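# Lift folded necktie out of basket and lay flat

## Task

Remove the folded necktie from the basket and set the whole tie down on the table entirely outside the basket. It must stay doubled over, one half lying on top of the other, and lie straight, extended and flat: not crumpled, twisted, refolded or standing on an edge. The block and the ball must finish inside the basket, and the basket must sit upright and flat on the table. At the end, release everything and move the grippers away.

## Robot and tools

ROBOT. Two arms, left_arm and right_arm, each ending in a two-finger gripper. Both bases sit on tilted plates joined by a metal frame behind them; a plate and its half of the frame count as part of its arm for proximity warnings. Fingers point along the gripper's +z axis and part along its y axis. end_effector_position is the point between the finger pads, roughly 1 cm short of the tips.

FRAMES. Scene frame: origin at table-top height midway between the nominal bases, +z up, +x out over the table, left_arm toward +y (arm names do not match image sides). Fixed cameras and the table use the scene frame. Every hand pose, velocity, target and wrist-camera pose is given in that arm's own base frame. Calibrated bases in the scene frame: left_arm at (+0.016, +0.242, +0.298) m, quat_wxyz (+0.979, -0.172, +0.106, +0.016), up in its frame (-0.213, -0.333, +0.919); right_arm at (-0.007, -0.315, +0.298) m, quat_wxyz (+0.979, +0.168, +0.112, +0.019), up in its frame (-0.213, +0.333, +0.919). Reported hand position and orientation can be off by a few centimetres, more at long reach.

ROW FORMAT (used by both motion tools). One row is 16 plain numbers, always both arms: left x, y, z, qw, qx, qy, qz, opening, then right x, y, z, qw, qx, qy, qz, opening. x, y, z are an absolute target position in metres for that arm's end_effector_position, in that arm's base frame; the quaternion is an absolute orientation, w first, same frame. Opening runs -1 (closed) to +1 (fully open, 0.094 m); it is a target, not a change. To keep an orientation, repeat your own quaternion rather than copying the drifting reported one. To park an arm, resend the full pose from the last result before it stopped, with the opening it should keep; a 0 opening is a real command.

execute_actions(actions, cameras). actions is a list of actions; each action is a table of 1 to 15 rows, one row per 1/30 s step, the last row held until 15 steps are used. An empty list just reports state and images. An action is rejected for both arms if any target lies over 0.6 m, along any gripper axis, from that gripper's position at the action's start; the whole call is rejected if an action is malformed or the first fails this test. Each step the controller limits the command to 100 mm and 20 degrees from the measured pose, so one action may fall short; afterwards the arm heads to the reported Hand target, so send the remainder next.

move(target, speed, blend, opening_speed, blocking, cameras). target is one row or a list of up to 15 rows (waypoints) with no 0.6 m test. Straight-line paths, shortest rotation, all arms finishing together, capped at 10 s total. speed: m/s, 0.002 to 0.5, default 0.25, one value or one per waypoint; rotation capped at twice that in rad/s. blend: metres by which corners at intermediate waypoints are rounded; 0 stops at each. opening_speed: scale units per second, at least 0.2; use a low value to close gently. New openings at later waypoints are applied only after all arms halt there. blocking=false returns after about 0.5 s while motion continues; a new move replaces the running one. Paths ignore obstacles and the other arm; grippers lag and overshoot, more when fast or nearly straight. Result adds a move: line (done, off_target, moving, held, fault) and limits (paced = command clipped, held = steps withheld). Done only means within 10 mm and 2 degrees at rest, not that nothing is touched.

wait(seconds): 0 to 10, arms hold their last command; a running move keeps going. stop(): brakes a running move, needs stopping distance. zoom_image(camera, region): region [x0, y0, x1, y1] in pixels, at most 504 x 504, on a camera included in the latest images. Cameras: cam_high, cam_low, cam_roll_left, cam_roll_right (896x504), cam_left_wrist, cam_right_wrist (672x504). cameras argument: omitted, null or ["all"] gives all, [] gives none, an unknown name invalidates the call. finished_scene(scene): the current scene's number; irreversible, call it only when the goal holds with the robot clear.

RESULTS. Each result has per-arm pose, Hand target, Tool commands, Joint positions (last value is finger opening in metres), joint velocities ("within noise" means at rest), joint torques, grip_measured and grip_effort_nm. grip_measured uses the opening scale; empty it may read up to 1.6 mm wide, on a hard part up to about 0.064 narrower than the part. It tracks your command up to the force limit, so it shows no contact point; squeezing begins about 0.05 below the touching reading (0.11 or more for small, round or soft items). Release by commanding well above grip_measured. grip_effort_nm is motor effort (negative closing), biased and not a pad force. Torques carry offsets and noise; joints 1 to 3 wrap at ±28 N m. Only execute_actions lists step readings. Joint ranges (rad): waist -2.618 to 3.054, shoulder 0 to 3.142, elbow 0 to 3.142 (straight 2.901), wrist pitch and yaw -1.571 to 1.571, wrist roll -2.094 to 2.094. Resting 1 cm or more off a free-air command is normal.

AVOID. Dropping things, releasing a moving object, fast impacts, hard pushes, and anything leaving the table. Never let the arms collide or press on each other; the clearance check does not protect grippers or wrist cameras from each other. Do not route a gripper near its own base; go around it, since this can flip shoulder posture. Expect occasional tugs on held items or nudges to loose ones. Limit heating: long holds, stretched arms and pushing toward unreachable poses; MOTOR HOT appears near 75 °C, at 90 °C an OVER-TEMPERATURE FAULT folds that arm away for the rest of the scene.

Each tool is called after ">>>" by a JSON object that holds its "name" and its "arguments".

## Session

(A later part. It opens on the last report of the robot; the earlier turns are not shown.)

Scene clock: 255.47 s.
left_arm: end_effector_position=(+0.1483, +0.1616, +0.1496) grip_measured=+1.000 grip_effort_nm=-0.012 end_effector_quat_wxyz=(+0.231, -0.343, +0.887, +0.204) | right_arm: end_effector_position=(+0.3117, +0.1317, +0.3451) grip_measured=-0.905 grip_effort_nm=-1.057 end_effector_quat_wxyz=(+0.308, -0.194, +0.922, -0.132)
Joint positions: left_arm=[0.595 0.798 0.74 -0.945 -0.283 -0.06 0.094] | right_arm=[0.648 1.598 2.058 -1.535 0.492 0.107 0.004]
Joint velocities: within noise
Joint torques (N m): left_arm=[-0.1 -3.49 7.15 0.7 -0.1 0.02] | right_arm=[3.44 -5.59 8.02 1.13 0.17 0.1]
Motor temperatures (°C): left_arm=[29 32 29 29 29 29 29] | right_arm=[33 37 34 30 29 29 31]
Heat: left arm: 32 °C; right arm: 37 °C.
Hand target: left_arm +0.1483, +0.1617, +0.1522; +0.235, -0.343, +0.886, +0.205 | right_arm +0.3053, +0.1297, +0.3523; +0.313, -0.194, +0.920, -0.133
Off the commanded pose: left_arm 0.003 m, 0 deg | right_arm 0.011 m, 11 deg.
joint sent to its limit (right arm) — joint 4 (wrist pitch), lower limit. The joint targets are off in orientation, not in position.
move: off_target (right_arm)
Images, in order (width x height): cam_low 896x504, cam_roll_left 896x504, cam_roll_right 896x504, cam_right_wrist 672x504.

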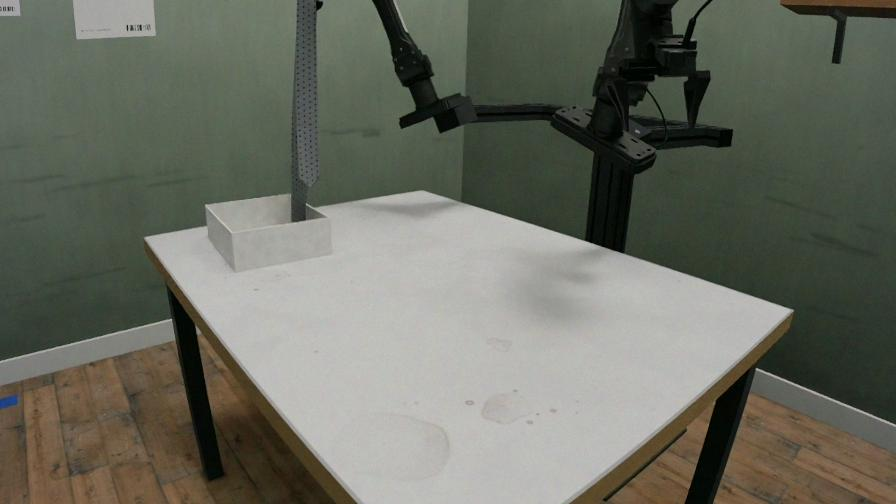

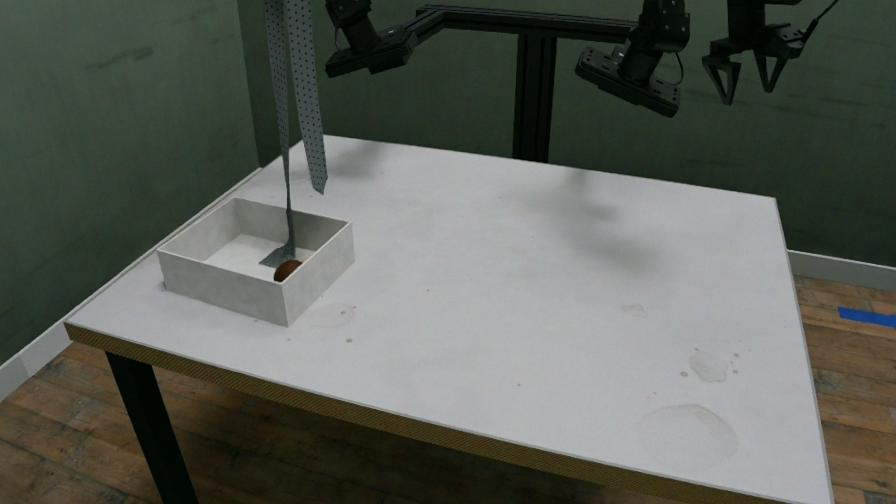

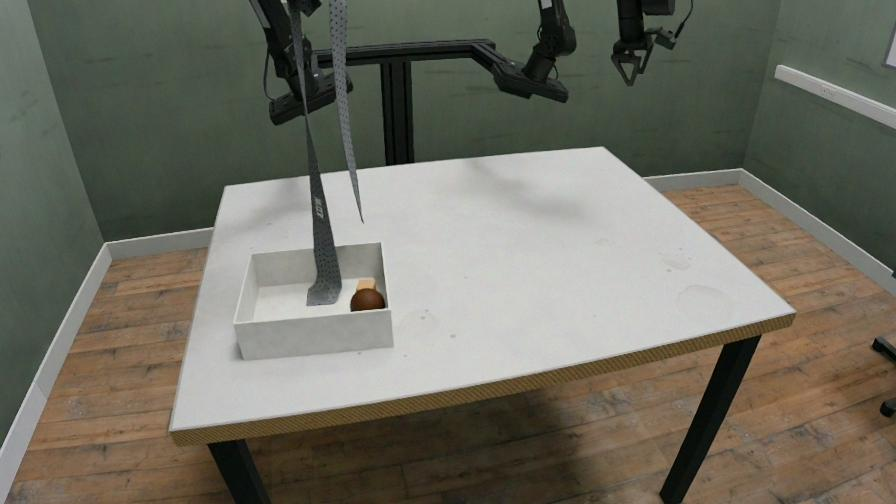

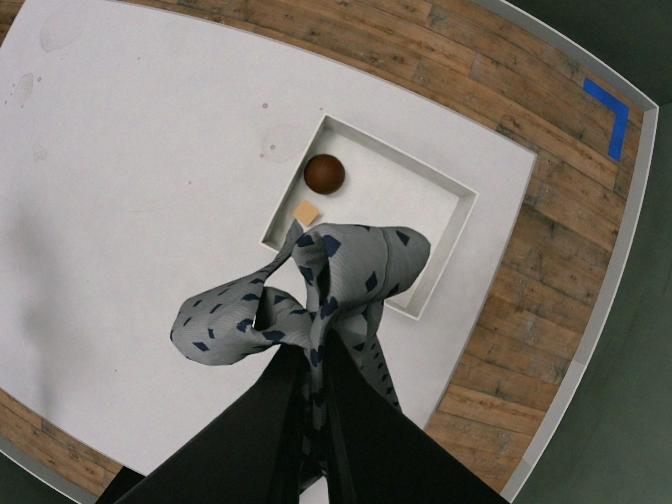

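>>> {"name": "move", "arguments": {"target": [[0.1483,0.1617,0.1522,0.235,-0.343,0.886,0.205,1,0.2940,0.1671,0.4451,0.5539,-0.2234,0.7974,-0.0845,-1],[0.1483,0.1617,0.1522,0.235,-0.343,0.886,0.205,1,0.2091,0.1993,0.4574,0.5539,-0.2234,0.7974,-0.0845,-1]], "cameras": ["cam_high","cam_right_wrist","cam_roll_left","cam_roll_right","cam_low"], "speed": 0.15}}

Scene clock: 285.10 s.
left_arm: end_effector_position=(+0.1483, +0.1616, +0.1496) grip_measured=+1.000 grip_effort_nm=-0.017 end_effector_quat_wxyz=(+0.231, -0.343, +0.887, +0.204) | right_arm: end_effector_position=(+0.2117, +0.2036, +0.4536) grip_measured=-0.905 grip_effort_nm=-1.053 end_effector_quat_wxyz=(+0.552, -0.224, +0.799, -0.080)
Joint positions: left_arm=[0.595 0.798 0.74 -0.945 -0.283 -0.06 0.094] | right_arm=[1.307 1.412 2.043 -1.449 1.026 0.323 0.004]
Joint velocities: within noise
Joint torques (N m): left_arm=[-0.12 -3.51 7.21 0.7 -0.11 0.02] | right_arm=[2.15 0.46 6.22 1.49 0.38 0.11]
Motor temperatures (°C): left_arm=[29 32 29 29 29 29 29] | right_arm=[33 34 34 31 29 29 31]
Heat: left arm: 32 °C; right arm: 34 °C.
Hand target: left_arm +0.1483, +0.1617, +0.1522; +0.235, -0.343, +0.886, +0.205 | right_arm +0.2092, +0.1993, +0.4574; +0.555, -0.224, +0.797, -0.084
Off the commanded pose: left_arm 0.003 m, 0 deg | right_arm 0.006 m, 1 deg.
move: done
Images, in order (width x height): cam_high 896x504, cam_low 896x504, cam_roll_left 896x504, cam_roll_right 896x504, cam_right_wrist 672x504.

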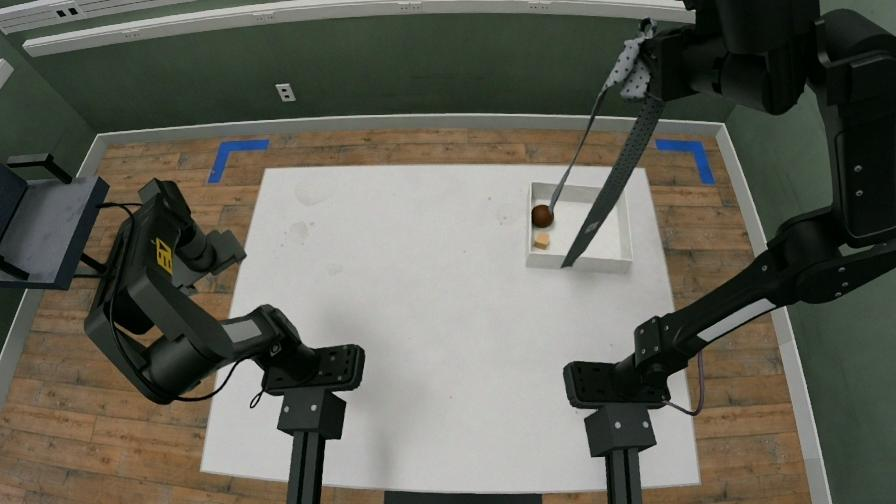

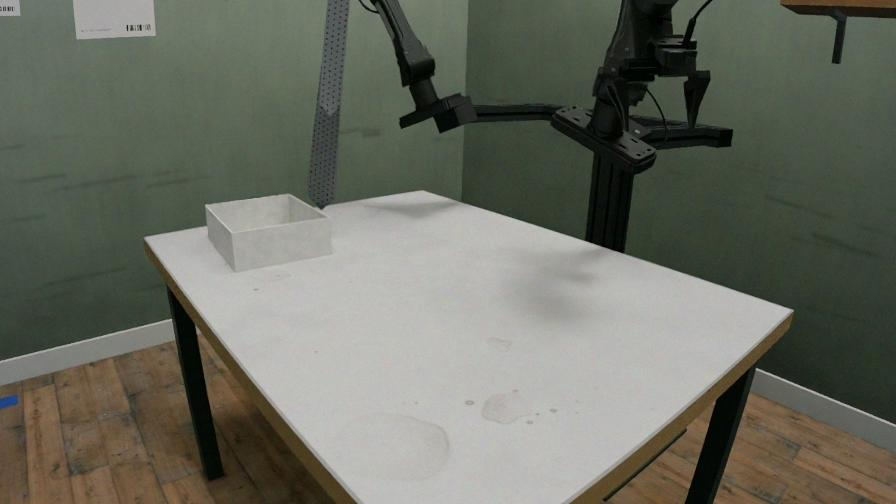

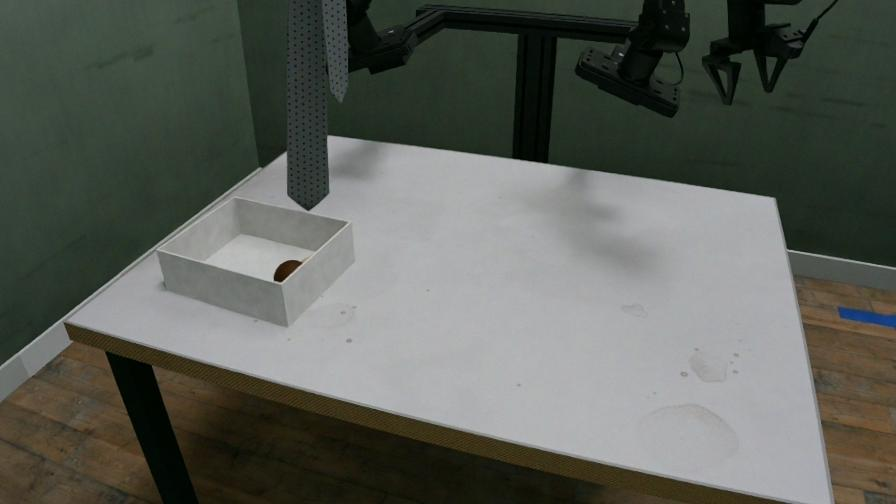

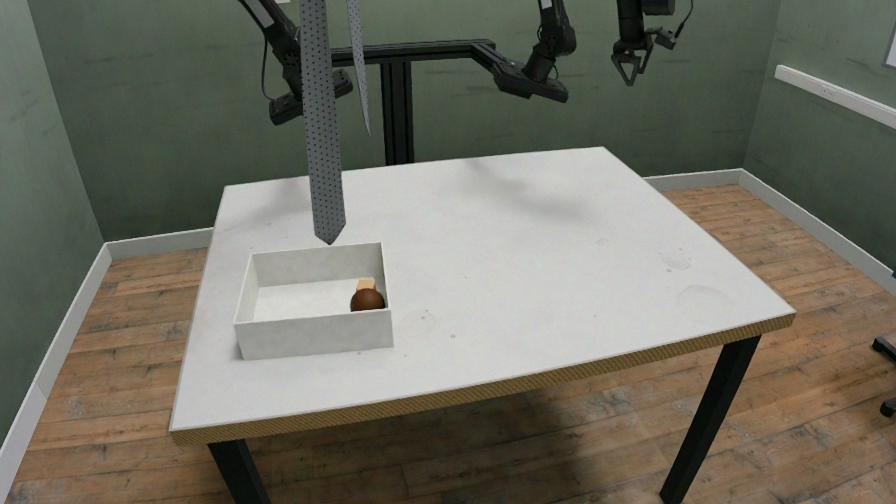

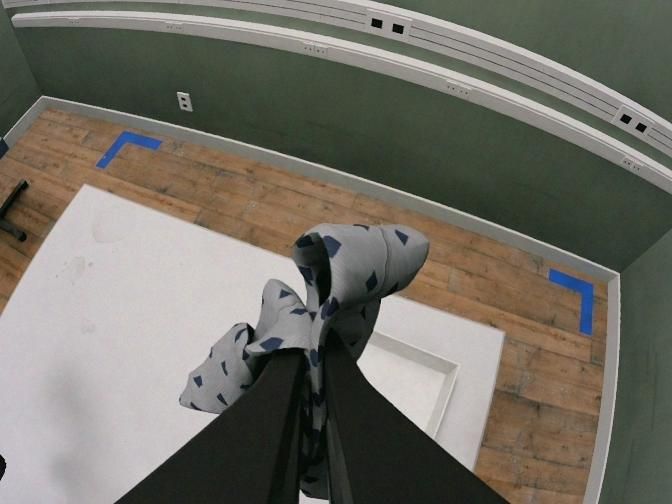

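>>> {"name": "move", "arguments": {"target": [[0.1483,0.1617,0.1522,0.235,-0.343,0.886,0.205,1,0.2306,0.4743,0.2755,0.5045,-0.3726,0.7784,-0.0114,-1],[0.1483,0.1617,0.1522,0.235,-0.343,0.886,0.205,1,0.2886,0.3550,0.1580,0.39,0.228,0.8693,-0.1991,-1]], "cameras": ["cam_high","cam_roll_right","cam_low"], "speed": 0.2}}

Scene clock: 319.13 s.
left_arm: end_effector_position=(+0.1483, +0.1616, +0.1496) grip_measured=+1.000 grip_effort_nm=-0.012 end_effector_quat_wxyz=(+0.231, -0.343, +0.887, +0.204) | right_arm: end_effector_position=(+0.2898, +0.3631, +0.1645) grip_measured=-0.905 grip_effort_nm=-1.057 end_effector_quat_wxyz=(+0.419, +0.191, +0.884, -0.085)
Joint positions: left_arm=[0.595 0.798 0.74 -0.945 -0.283 -0.06 0.094] | right_arm=[1.196 2.339 2.255 -1.533 0.882 1.642 0.004]
Joint velocities: within noise
Joint torques (N m): left_arm=[-0.09 -3.51 7.15 0.71 -0.09 0.03] | right_arm=[3.81 -9.13 5.49 0.6 0.35 0.08]
Motor temperatures (°C): left_arm=[29 32 29 29 29 29 29] | right_arm=[32 34 34 33 29 29 31]
Heat: left arm: 32 °C; right arm: 34 °C.
Hand target: left_arm +0.1483, +0.1617, +0.1522; +0.235, -0.343, +0.886, +0.205 | right_arm +0.2888, +0.3549, +0.1580; +0.416, +0.185, +0.884, -0.108
Off the commanded pose: left_arm 0.003 m, 0 deg | right_arm 0.010 m, 14 deg.
joint sent to its limit (right arm) — joint 4 (wrist pitch), lower limit. The joint targets are off in orientation, not in position.
move: off_target (right_arm)
Images, in order (width x height): cam_high 896x504, cam_low 896x504, cam_roll_right 896x504.

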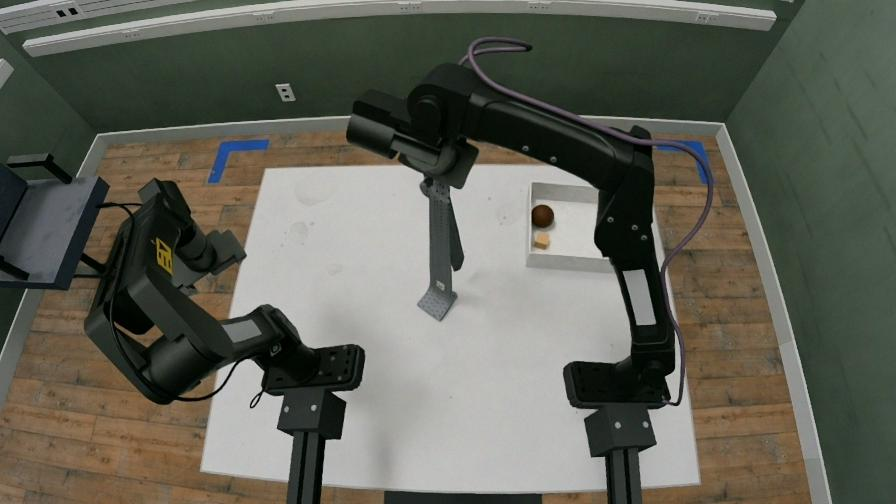

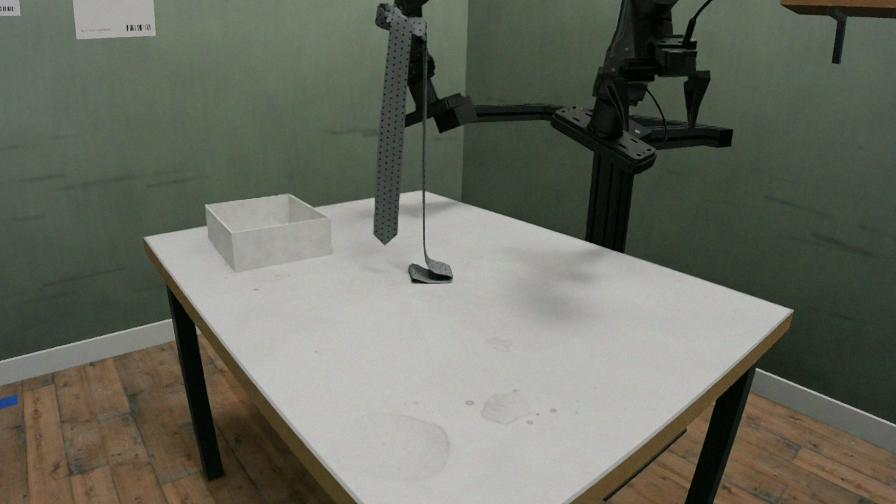

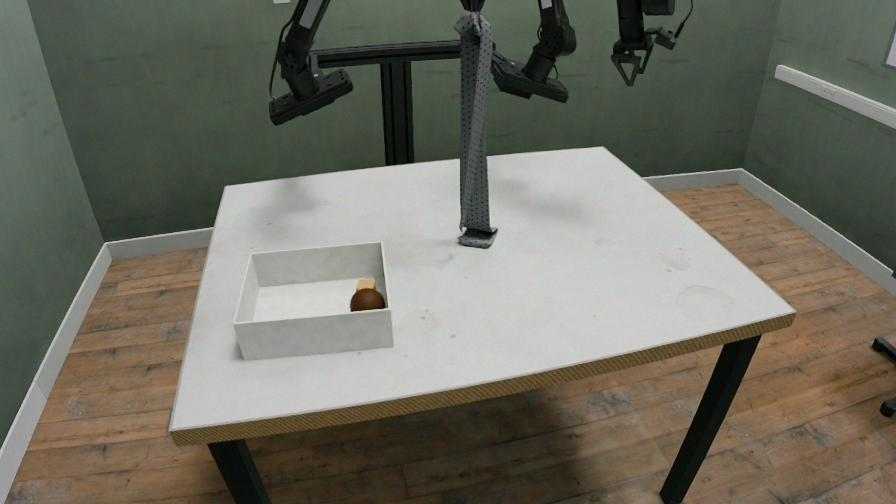

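>>> {"name": "move", "arguments": {"target": [[0.1483,0.1617,0.1522,0.235,-0.343,0.886,0.205,1,0.3571,0.2135,0.0402,0.197,0.694,0.691,-0.043,-1],[0.1483,0.1617,0.1522,0.235,-0.343,0.886,0.205,1,0.4015,0.0604,-0.2402,0.197,0.694,0.691,-0.043,-1]], "cameras": ["cam_high","cam_roll_right","cam_low","cam_right_wrist"], "speed": 0.15}}

Scene clock: 333.00 s.
left_arm: end_effector_position=(+0.1483, +0.1616, +0.1496) grip_measured=+1.000 grip_effort_nm=-0.017 end_effector_quat_wxyz=(+0.231, -0.343, +0.887, +0.204) | right_arm: end_effector_position=(+0.3940, +0.0631, -0.2306) grip_measured=-0.905 grip_effort_nm=-1.062 end_effector_quat_wxyz=(+0.189, +0.692, +0.694, -0.053)
Joint positions: left_arm=[0.595 0.798 0.74 -0.945 -0.283 -0.06 0.094] | right_arm=[0.326 2.714 1.377 -0.157 0.389 1.878 0.004]
Joint velocities: within noise
Joint torques (N m): left_arm=[-0.13 -3.54 7.15 0.7 -0.1 0.02] | right_arm=[3.73 -7.51 4.55 0.9 0.05 -0.07]
Motor temperatures (°C): left_arm=[29 31 29 29 29 29 29] | right_arm=[33 35 34 31 29 29 32]
Heat: left arm: 31 °C; right arm: 35 °C.
Hand target: left_arm +0.1483, +0.1617, +0.1522; +0.235, -0.343, +0.886, +0.205 | right_arm +0.4009, +0.0603, -0.2396; +0.197, +0.694, +0.691, -0.043
Off the commanded pose: left_arm 0.003 m, 0 deg | right_arm 0.012 m, 2 deg.
move: off_target (right_arm)
Images, in order (width x height): cam_high 896x504, cam_low 896x504, cam_roll_right 896x504, cam_right_wrist 672x504.

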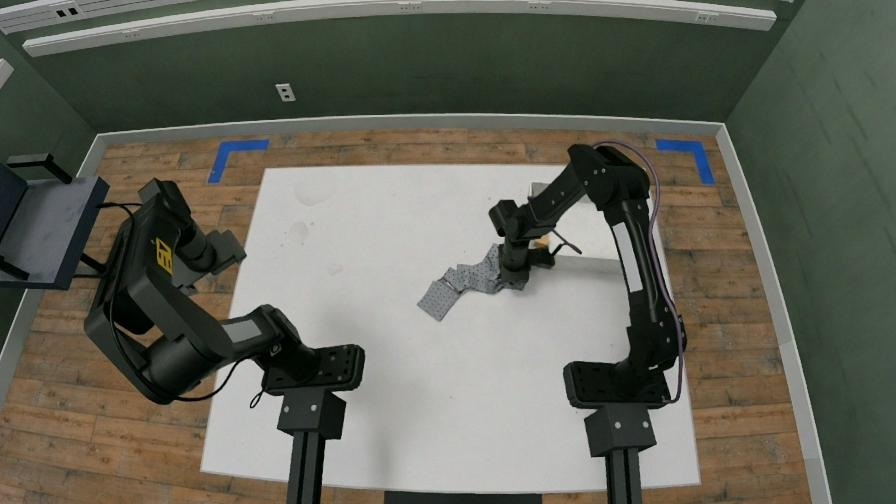

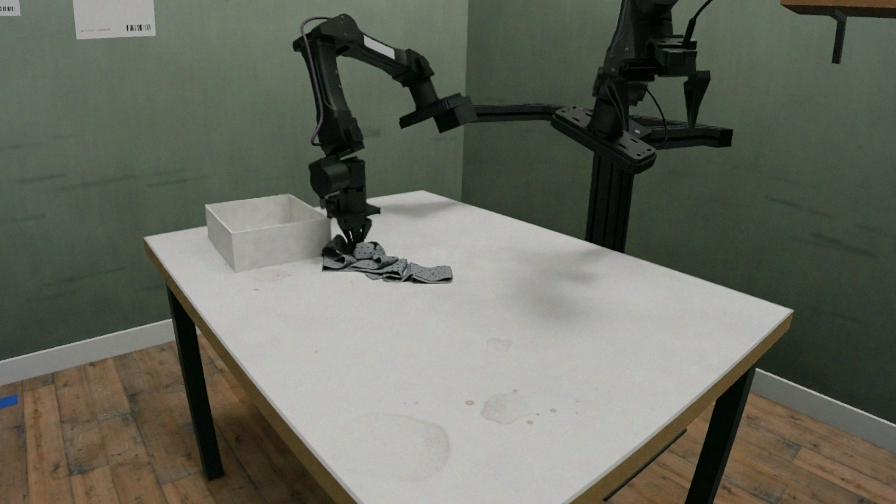

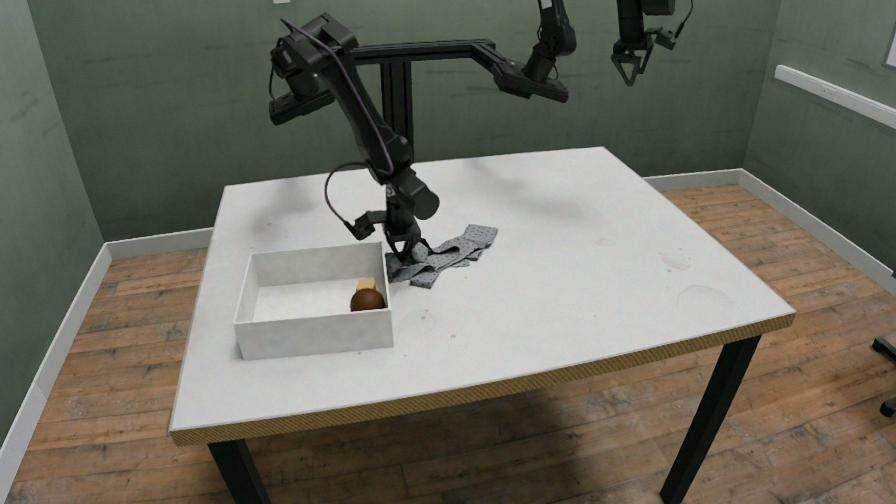

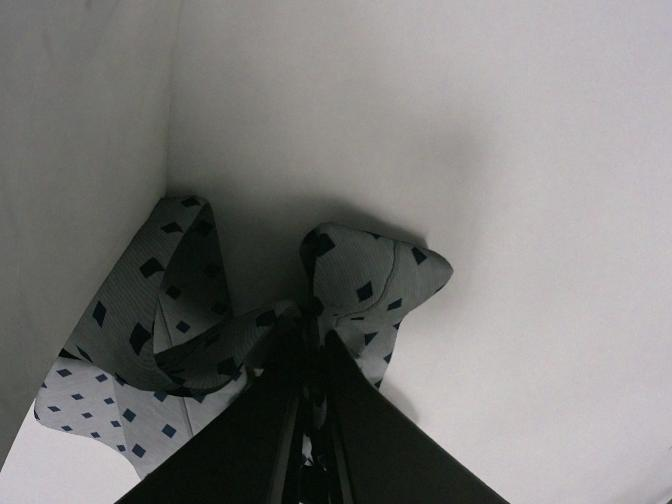

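>>> {"name": "move", "arguments": {"target": [[0.1483,0.1617,0.1522,0.235,-0.343,0.886,0.205,1,0.3850,0.0850,-0.1850,0.197,0.694,0.691,-0.043,-1],[0.1483,0.1617,0.1522,0.235,-0.343,0.886,0.205,1,0.3629,0.1174,-0.2067,0.197,0.694,0.691,-0.043,-1],[0.1483,0.1617,0.1522,0.235,-0.343,0.886,0.205,1,0.3760,0.0991,-0.2572,0.197,0.694,0.691,-0.043,-1]], "cameras": ["cam_high","cam_roll_right","cam_low","cam_right_wrist"], "speed": 0.15}}

Scene clock: 346.97 s.
left_arm: end_effector_position=(+0.1483, +0.1616, +0.1496) grip_measured=+1.000 grip_effort_nm=-0.012 end_effector_quat_wxyz=(+0.231, -0.343, +0.887, +0.204) | right_arm: end_effector_position=(+0.3725, +0.1029, -0.2489) grip_measured=-0.906 grip_effort_nm=-1.053 end_effector_quat_wxyz=(+0.191, +0.694, +0.693, -0.045)
Joint positions: left_arm=[0.595 0.798 0.74 -0.945 -0.283 -0.06 0.094] | right_arm=[0.444 2.767 1.383 -0.142 0.392 2.008 0.004]
Joint velocities: within noise
Joint torques (N m): left_arm=[-0.08 -3.51 7.15 0.7 -0.1 0.02] | right_arm=[3.96 -7.82 4.31 0.76 0.11 -0.07]
Motor temperatures (°C): left_arm=[29 31 29 29 29 29 29] | right_arm=[33 35 34 31 29 29 32]
Heat: left arm: 31 °C; right arm: 35 °C.
Hand target: left_arm +0.1483, +0.1617, +0.1522; +0.235, -0.343, +0.886, +0.205 | right_arm +0.3756, +0.0990, -0.2569; +0.197, +0.694, +0.691, -0.043
Off the commanded pose: left_arm 0.003 m, 0 deg | right_arm 0.010 m, 1 deg.
move: done
Images, in order (width x height): cam_high 896x504, cam_low 896x504, cam_roll_right 896x504, cam_right_wrist 672x504.

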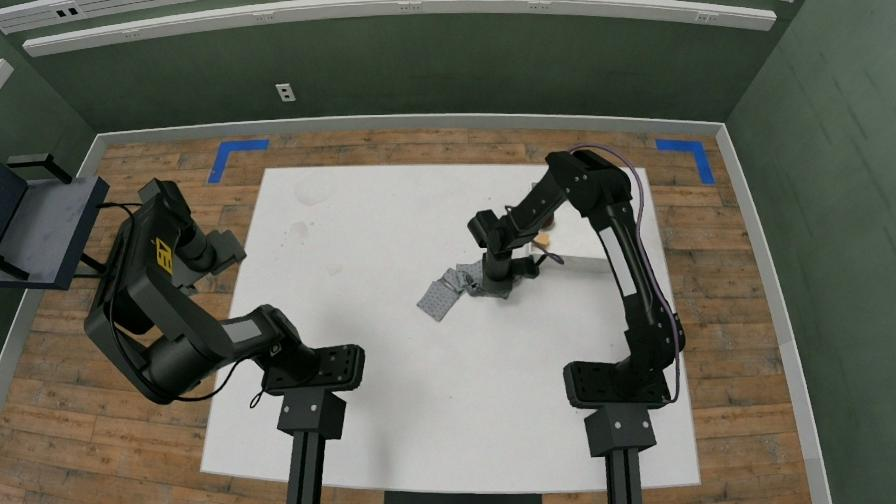

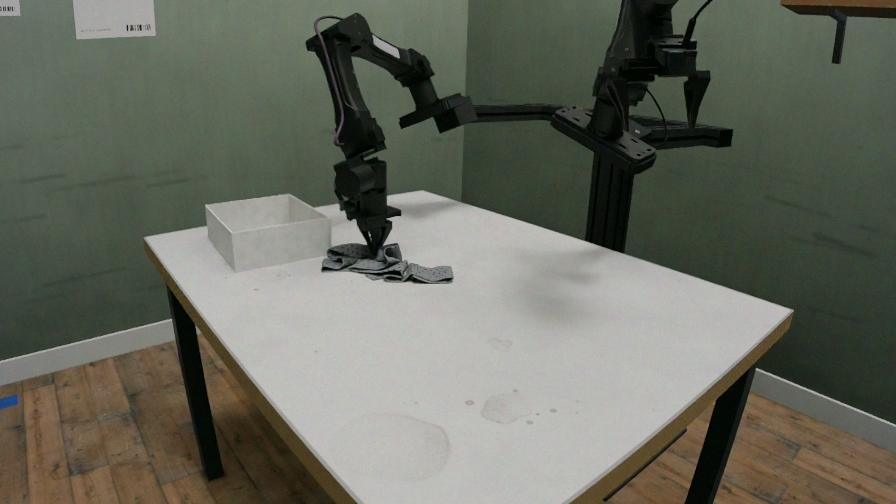

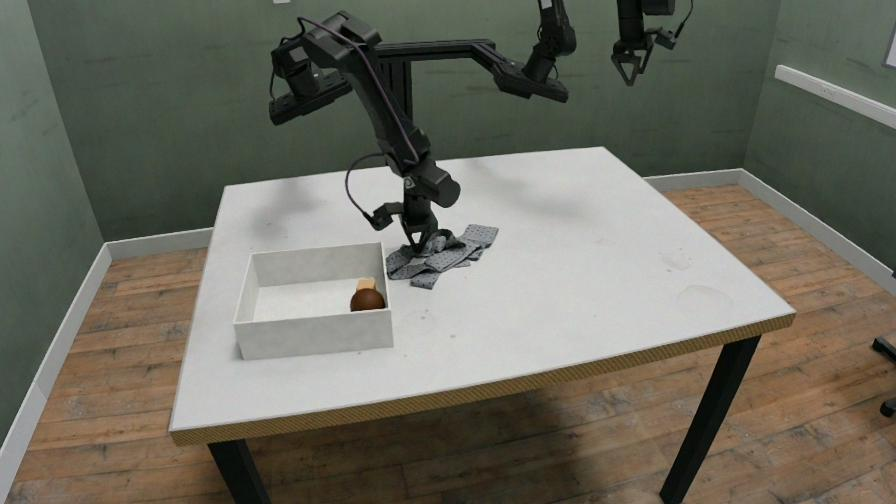

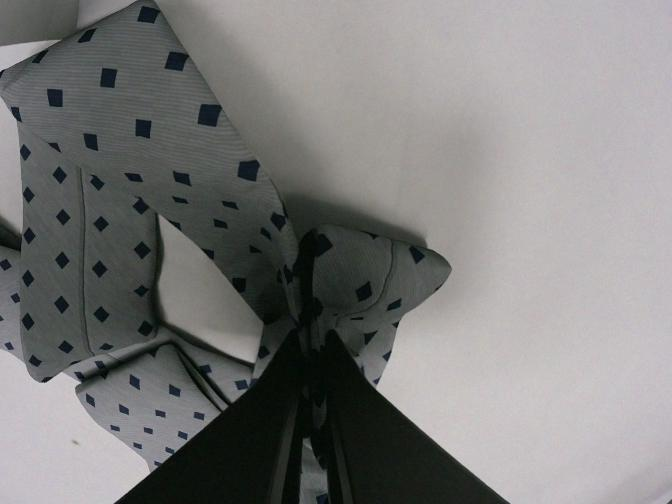

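>>> {"name": "move", "arguments": {"target": [[0.1483,0.1617,0.1522,0.235,-0.343,0.886,0.205,1,0.3755,0.0992,-0.2550,0.197,0.694,0.691,-0.043,1],[0.1483,0.1617,0.1522,0.235,-0.343,0.886,0.205,1,0.3500,0.1450,-0.1400,0.197,0.694,0.691,-0.043,1]], "cameras": ["cam_high","cam_roll_right","cam_low","cam_right_wrist"], "speed": 0.15, "opening_speed": 1.2}}

>>> {"name": "zoom_image", "arguments": {"camera": "cam_right_wrist", "region": [0, 0, 504, 504]}}

Scene clock: 355.43 s.
left_arm: end_effector_position=(+0.1483, +0.1616, +0.1496) grip_measured=+1.000 grip_effort_nm=-0.022 end_effector_quat_wxyz=(+0.231, -0.343, +0.887, +0.204) | right_arm: end_effector_position=(+0.3622, +0.1452, -0.1424) grip_measured=+0.998 grip_effort_nm=0.081 end_effector_quat_wxyz=(+0.195, +0.687, +0.699, -0.024)
Joint positions: left_arm=[0.595 0.798 0.74 -0.945 -0.283 -0.06 0.094] | right_arm=[0.554 2.425 1.271 -0.367 0.392 2.098 0.094]
Joint velocities: within noise
Joint torques (N m): left_arm=[-0.12 -3.52 7.13 0.7 -0.1 0.03] | right_arm=[5.52 -11.08 3.07 0.34 -0.01 0.09]
Motor temperatures (°C): left_arm=[29 31 29 29 29 29 29] | right_arm=[33 35 34 31 29 29 32]
Heat: left arm: 31 °C; right arm: 35 °C.
Hand target: left_arm +0.1483, +0.1617, +0.1522; +0.235, -0.343, +0.886, +0.205 | right_arm +0.3506, +0.1446, -0.1401; +0.191, +0.683, +0.704, -0.038
Off the commanded pose: left_arm 0.003 m, 0 deg | right_arm 0.012 m, 3 deg.
joint sent to its limit (right arm) — joint 6 (wrist roll), upper limit. The joint targets still meet the commanded pose.
move: off_target (right_arm)
Images, in order (width x height): cam_high 896x504, cam_low 896x504, cam_roll_right 896x504, cam_right_wrist 672x504.

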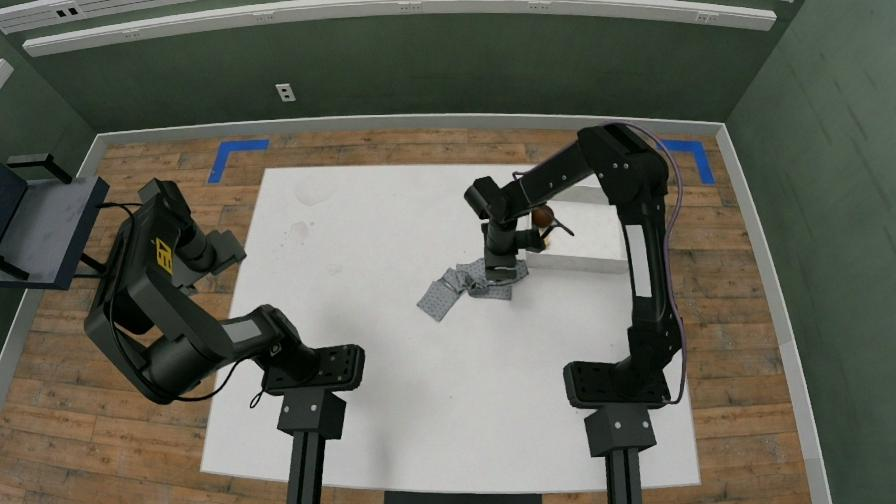

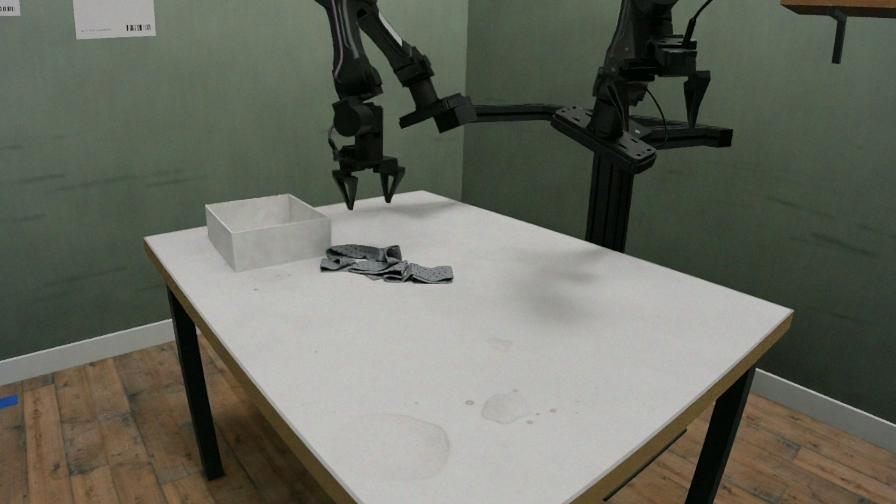

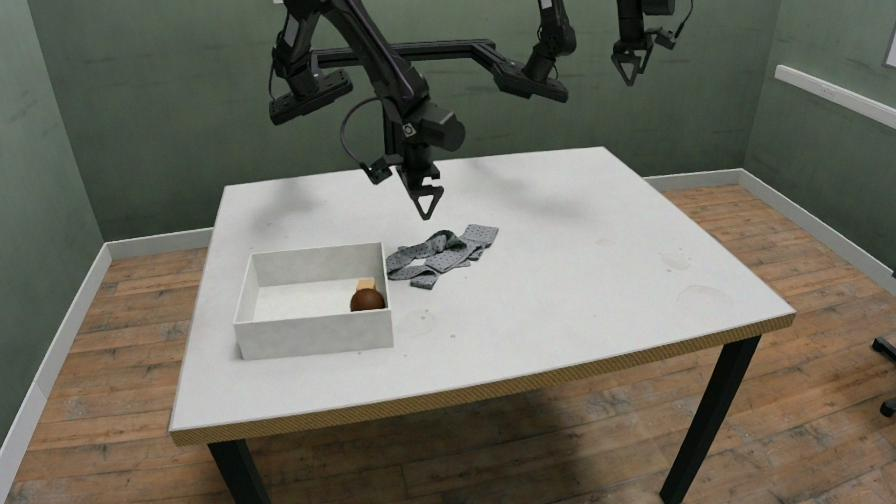

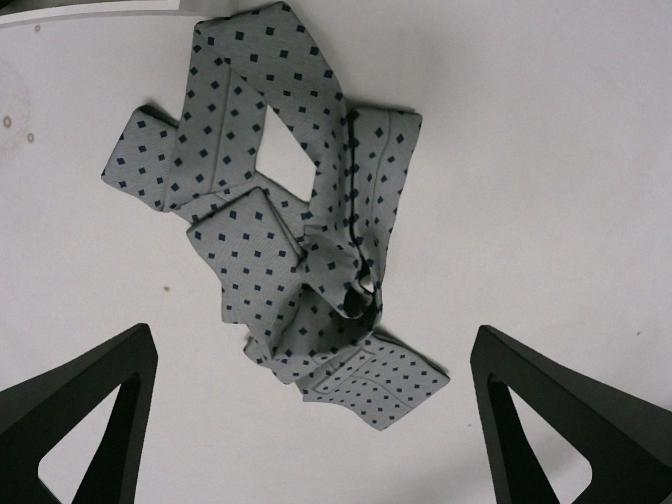

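Scaled by 1.000.

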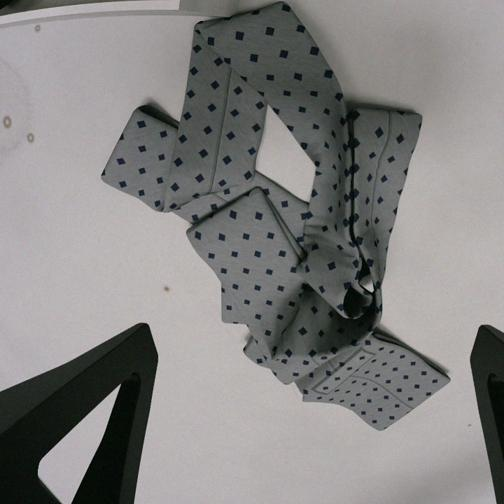

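>>> {"name": "zoom_image", "arguments": {"camera": "cam_right_wrist", "region": [300, 80, 460, 330]}}

>>> {"name": "zoom_image", "arguments": {"camera": "cam_low", "region": [300, 220, 480, 310]}}

Scaled by 2.016 from the camera's 672x504 image, which has a finer 960x720 frame.

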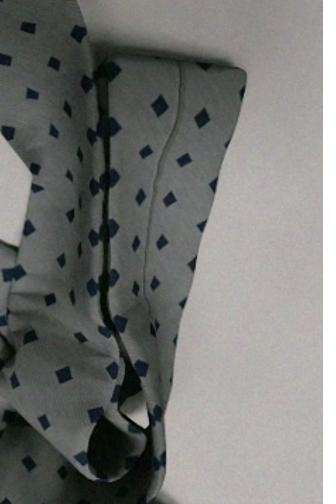

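Scaled by 2.800.

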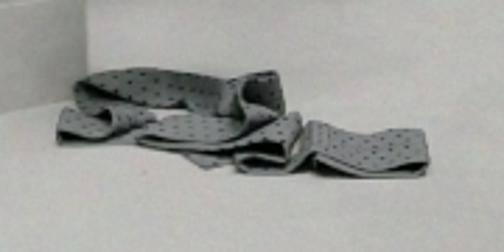

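>>> {"name": "move", "arguments": {"target": [[0.2287,-0.1031,0.0178,0.235,-0.343,0.886,0.205,1,0.2404,0.0315,0.1009,0.1725,0.431,0.879,-0.105,1],[0.2923,-0.3085,-0.2400,0.0860,0.6973,0.7069,0.0786,0.6,0.128,-0.157,0.1433,0.1725,0.431,0.879,-0.105,1]], "cameras": ["cam_high","cam_roll_right","cam_low","cam_left_wrist"], "speed": 0.25}}

>>> {"name": "zoom_image", "arguments": {"camera": "cam_left_wrist", "region": [100, 100, 600, 504]}}

Scene clock: 390.90 s.
left_arm: end_effector_position=(+0.2956, -0.3119, -0.2312) grip_measured=+0.603 grip_effort_nm=-0.164 end_effector_quat_wxyz=(+0.101, +0.694, +0.708, +0.084) | right_arm: end_effector_position=(+0.1232, -0.1526, +0.1359) grip_measured=+0.998 grip_effort_nm=0.076 end_effector_quat_wxyz=(+0.158, +0.433, +0.881, -0.104)
Joint positions: left_arm=[-0.893 2.708 1.411 -0.089 -0.19 0.676 0.075] | right_arm=[-0.825 0.903 0.826 -1.12 0.078 0.073 0.094]
Joint velocities: within noise
Joint torques (N m): left_arm=[-3.88 -10.25 6.37 0.66 0.26 0.1] | right_arm=[-0.46 -3.07 9.36 0.6 -0.12 -0.06]
Motor temperatures (°C): left_arm=[29 32 29 29 29 29 29] | right_arm=[33 37 34 30 29 29 31]
Heat: left arm: 32 °C; right arm: 37 °C.
Hand target: left_arm +0.2922, -0.3084, -0.2397; +0.087, +0.697, +0.707, +0.078 | right_arm +0.1279, -0.1569, +0.1434; +0.173, +0.431, +0.879, -0.105
Off the commanded pose: left_arm 0.010 m, 2 deg | right_arm 0.010 m, 2 deg.
move: done
Images, in order (width x height): cam_high 896x504, cam_low 896x504, cam_roll_right 896x504, cam_left_wrist 672x504.

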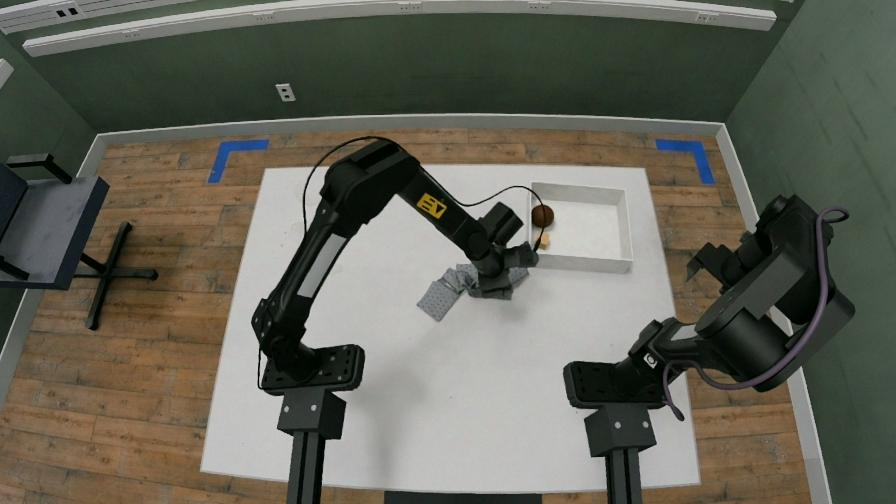

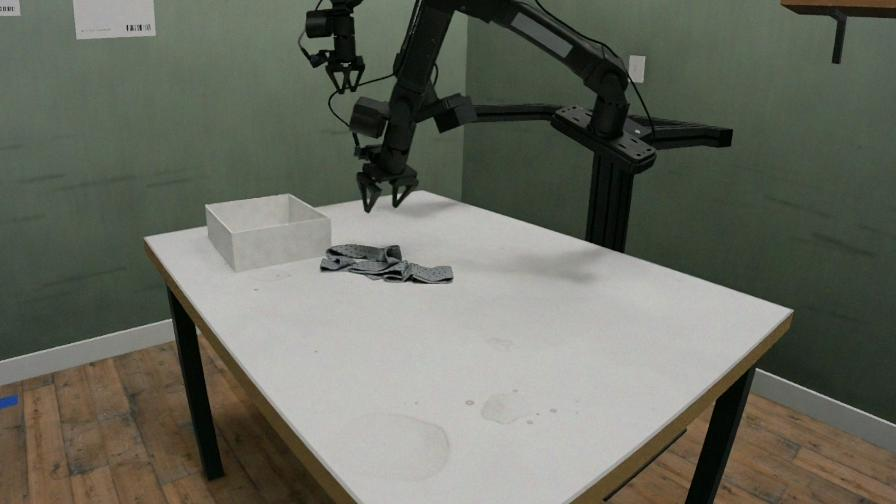

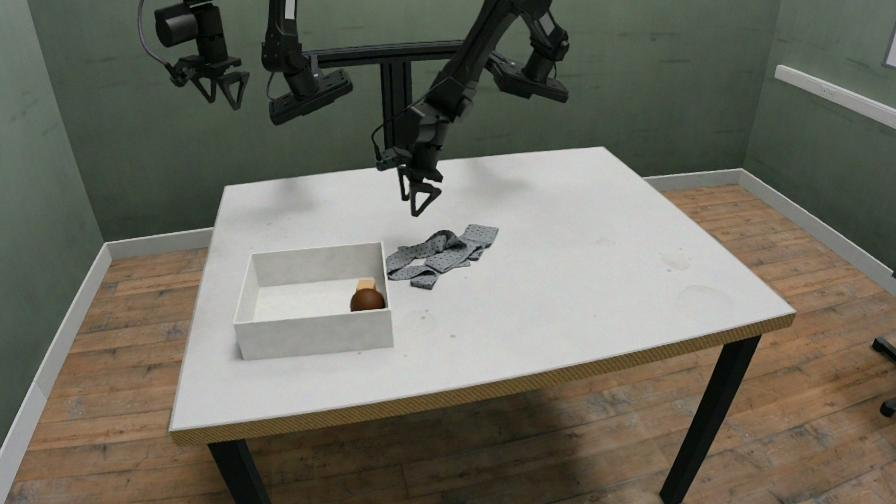

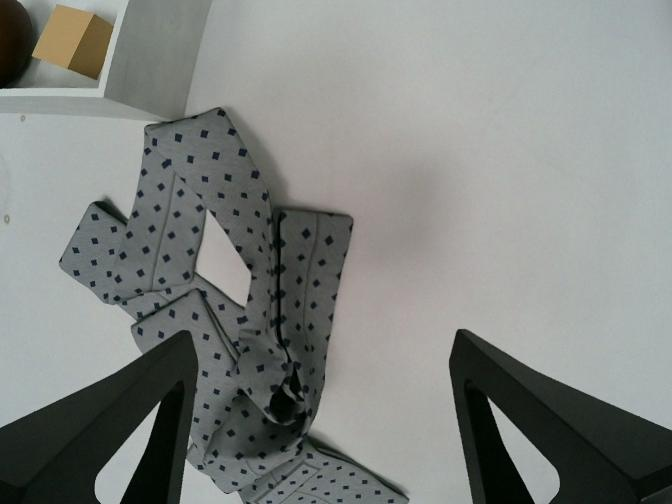

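Scaled by 1.008 from the camera's 672x504 image, which has a finer 960x720 frame.

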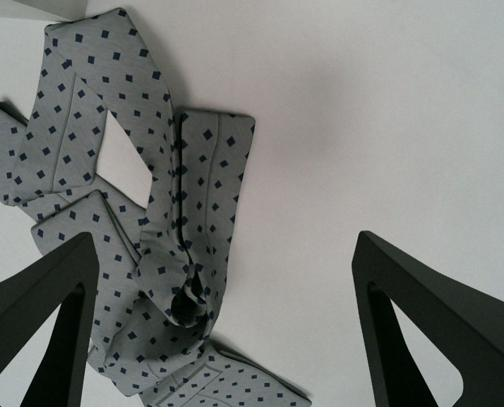

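>>> {"name": "move", "arguments": {"target": [0.3235,-0.2951,-0.3260,0.0860,0.6973,0.7069,0.0786,-0.05,0.128,-0.157,0.1433,0.1725,0.431,0.879,-0.105,1], "cameras": ["cam_roll_right","cam_left_wrist"], "speed": 0.12}}

>>> {"name": "zoom_image", "arguments": {"camera": "cam_left_wrist", "region": [100, 100, 600, 504]}}

Scene clock: 413.70 s.
left_arm: end_effector_position=(+0.3238, -0.2927, -0.3191) grip_measured=-0.047 grip_effort_nm=-0.159 end_effector_quat_wxyz=(+0.083, +0.695, +0.709, +0.086) | right_arm: end_effector_position=(+0.1233, -0.1526, +0.1359) grip_measured=+0.998 grip_effort_nm=0.076 end_effector_quat_wxyz=(+0.158, +0.433, +0.881, -0.104)
Joint positions: left_arm=[-0.81 3.028 1.682 -0.063 -0.178 0.756 0.045] | right_arm=[-0.825 0.903 0.826 -1.12 0.078 0.073 0.094]
Joint velocities: within noise
Joint torques (N m): left_arm=[-4.38 -11.18 5.67 0.88 0.28 0.08] | right_arm=[-0.44 -3.07 9.37 0.6 -0.11 -0.06]
Motor temperatures (°C): left_arm=[29 33 30 29 29 29 29] | right_arm=[32 34 35 30 29 29 31]
Heat: left arm: 33 °C; right arm: 35 °C.
Hand target: left_arm +0.3233, -0.2949, -0.3258; +0.086, +0.698, +0.707, +0.079 | right_arm +0.1279, -0.1569, +0.1434; +0.173, +0.431, +0.879, -0.105
Off the commanded pose: left_arm 0.007 m, 1 deg | right_arm 0.010 m, 2 deg.
move: done
Images, in order (width x height): cam_roll_right 896x504, cam_left_wrist 672x504.

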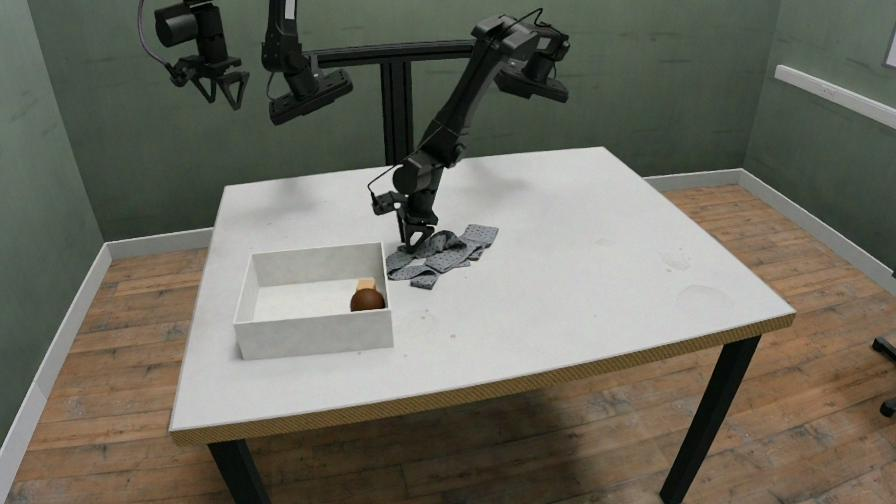

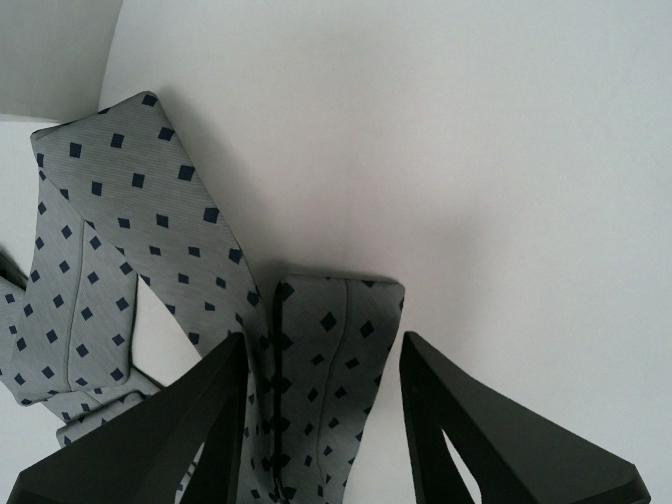

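Scaled by 1.008 from the camera's 672x504 image, which has a finer 960x720 frame.

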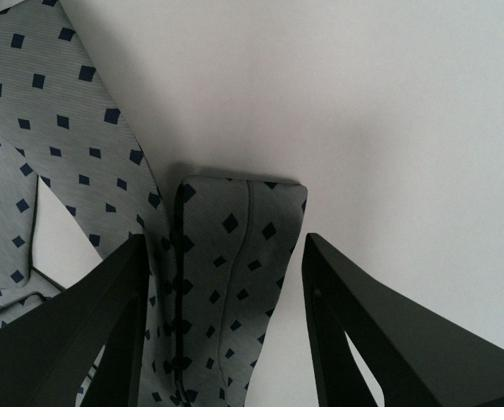

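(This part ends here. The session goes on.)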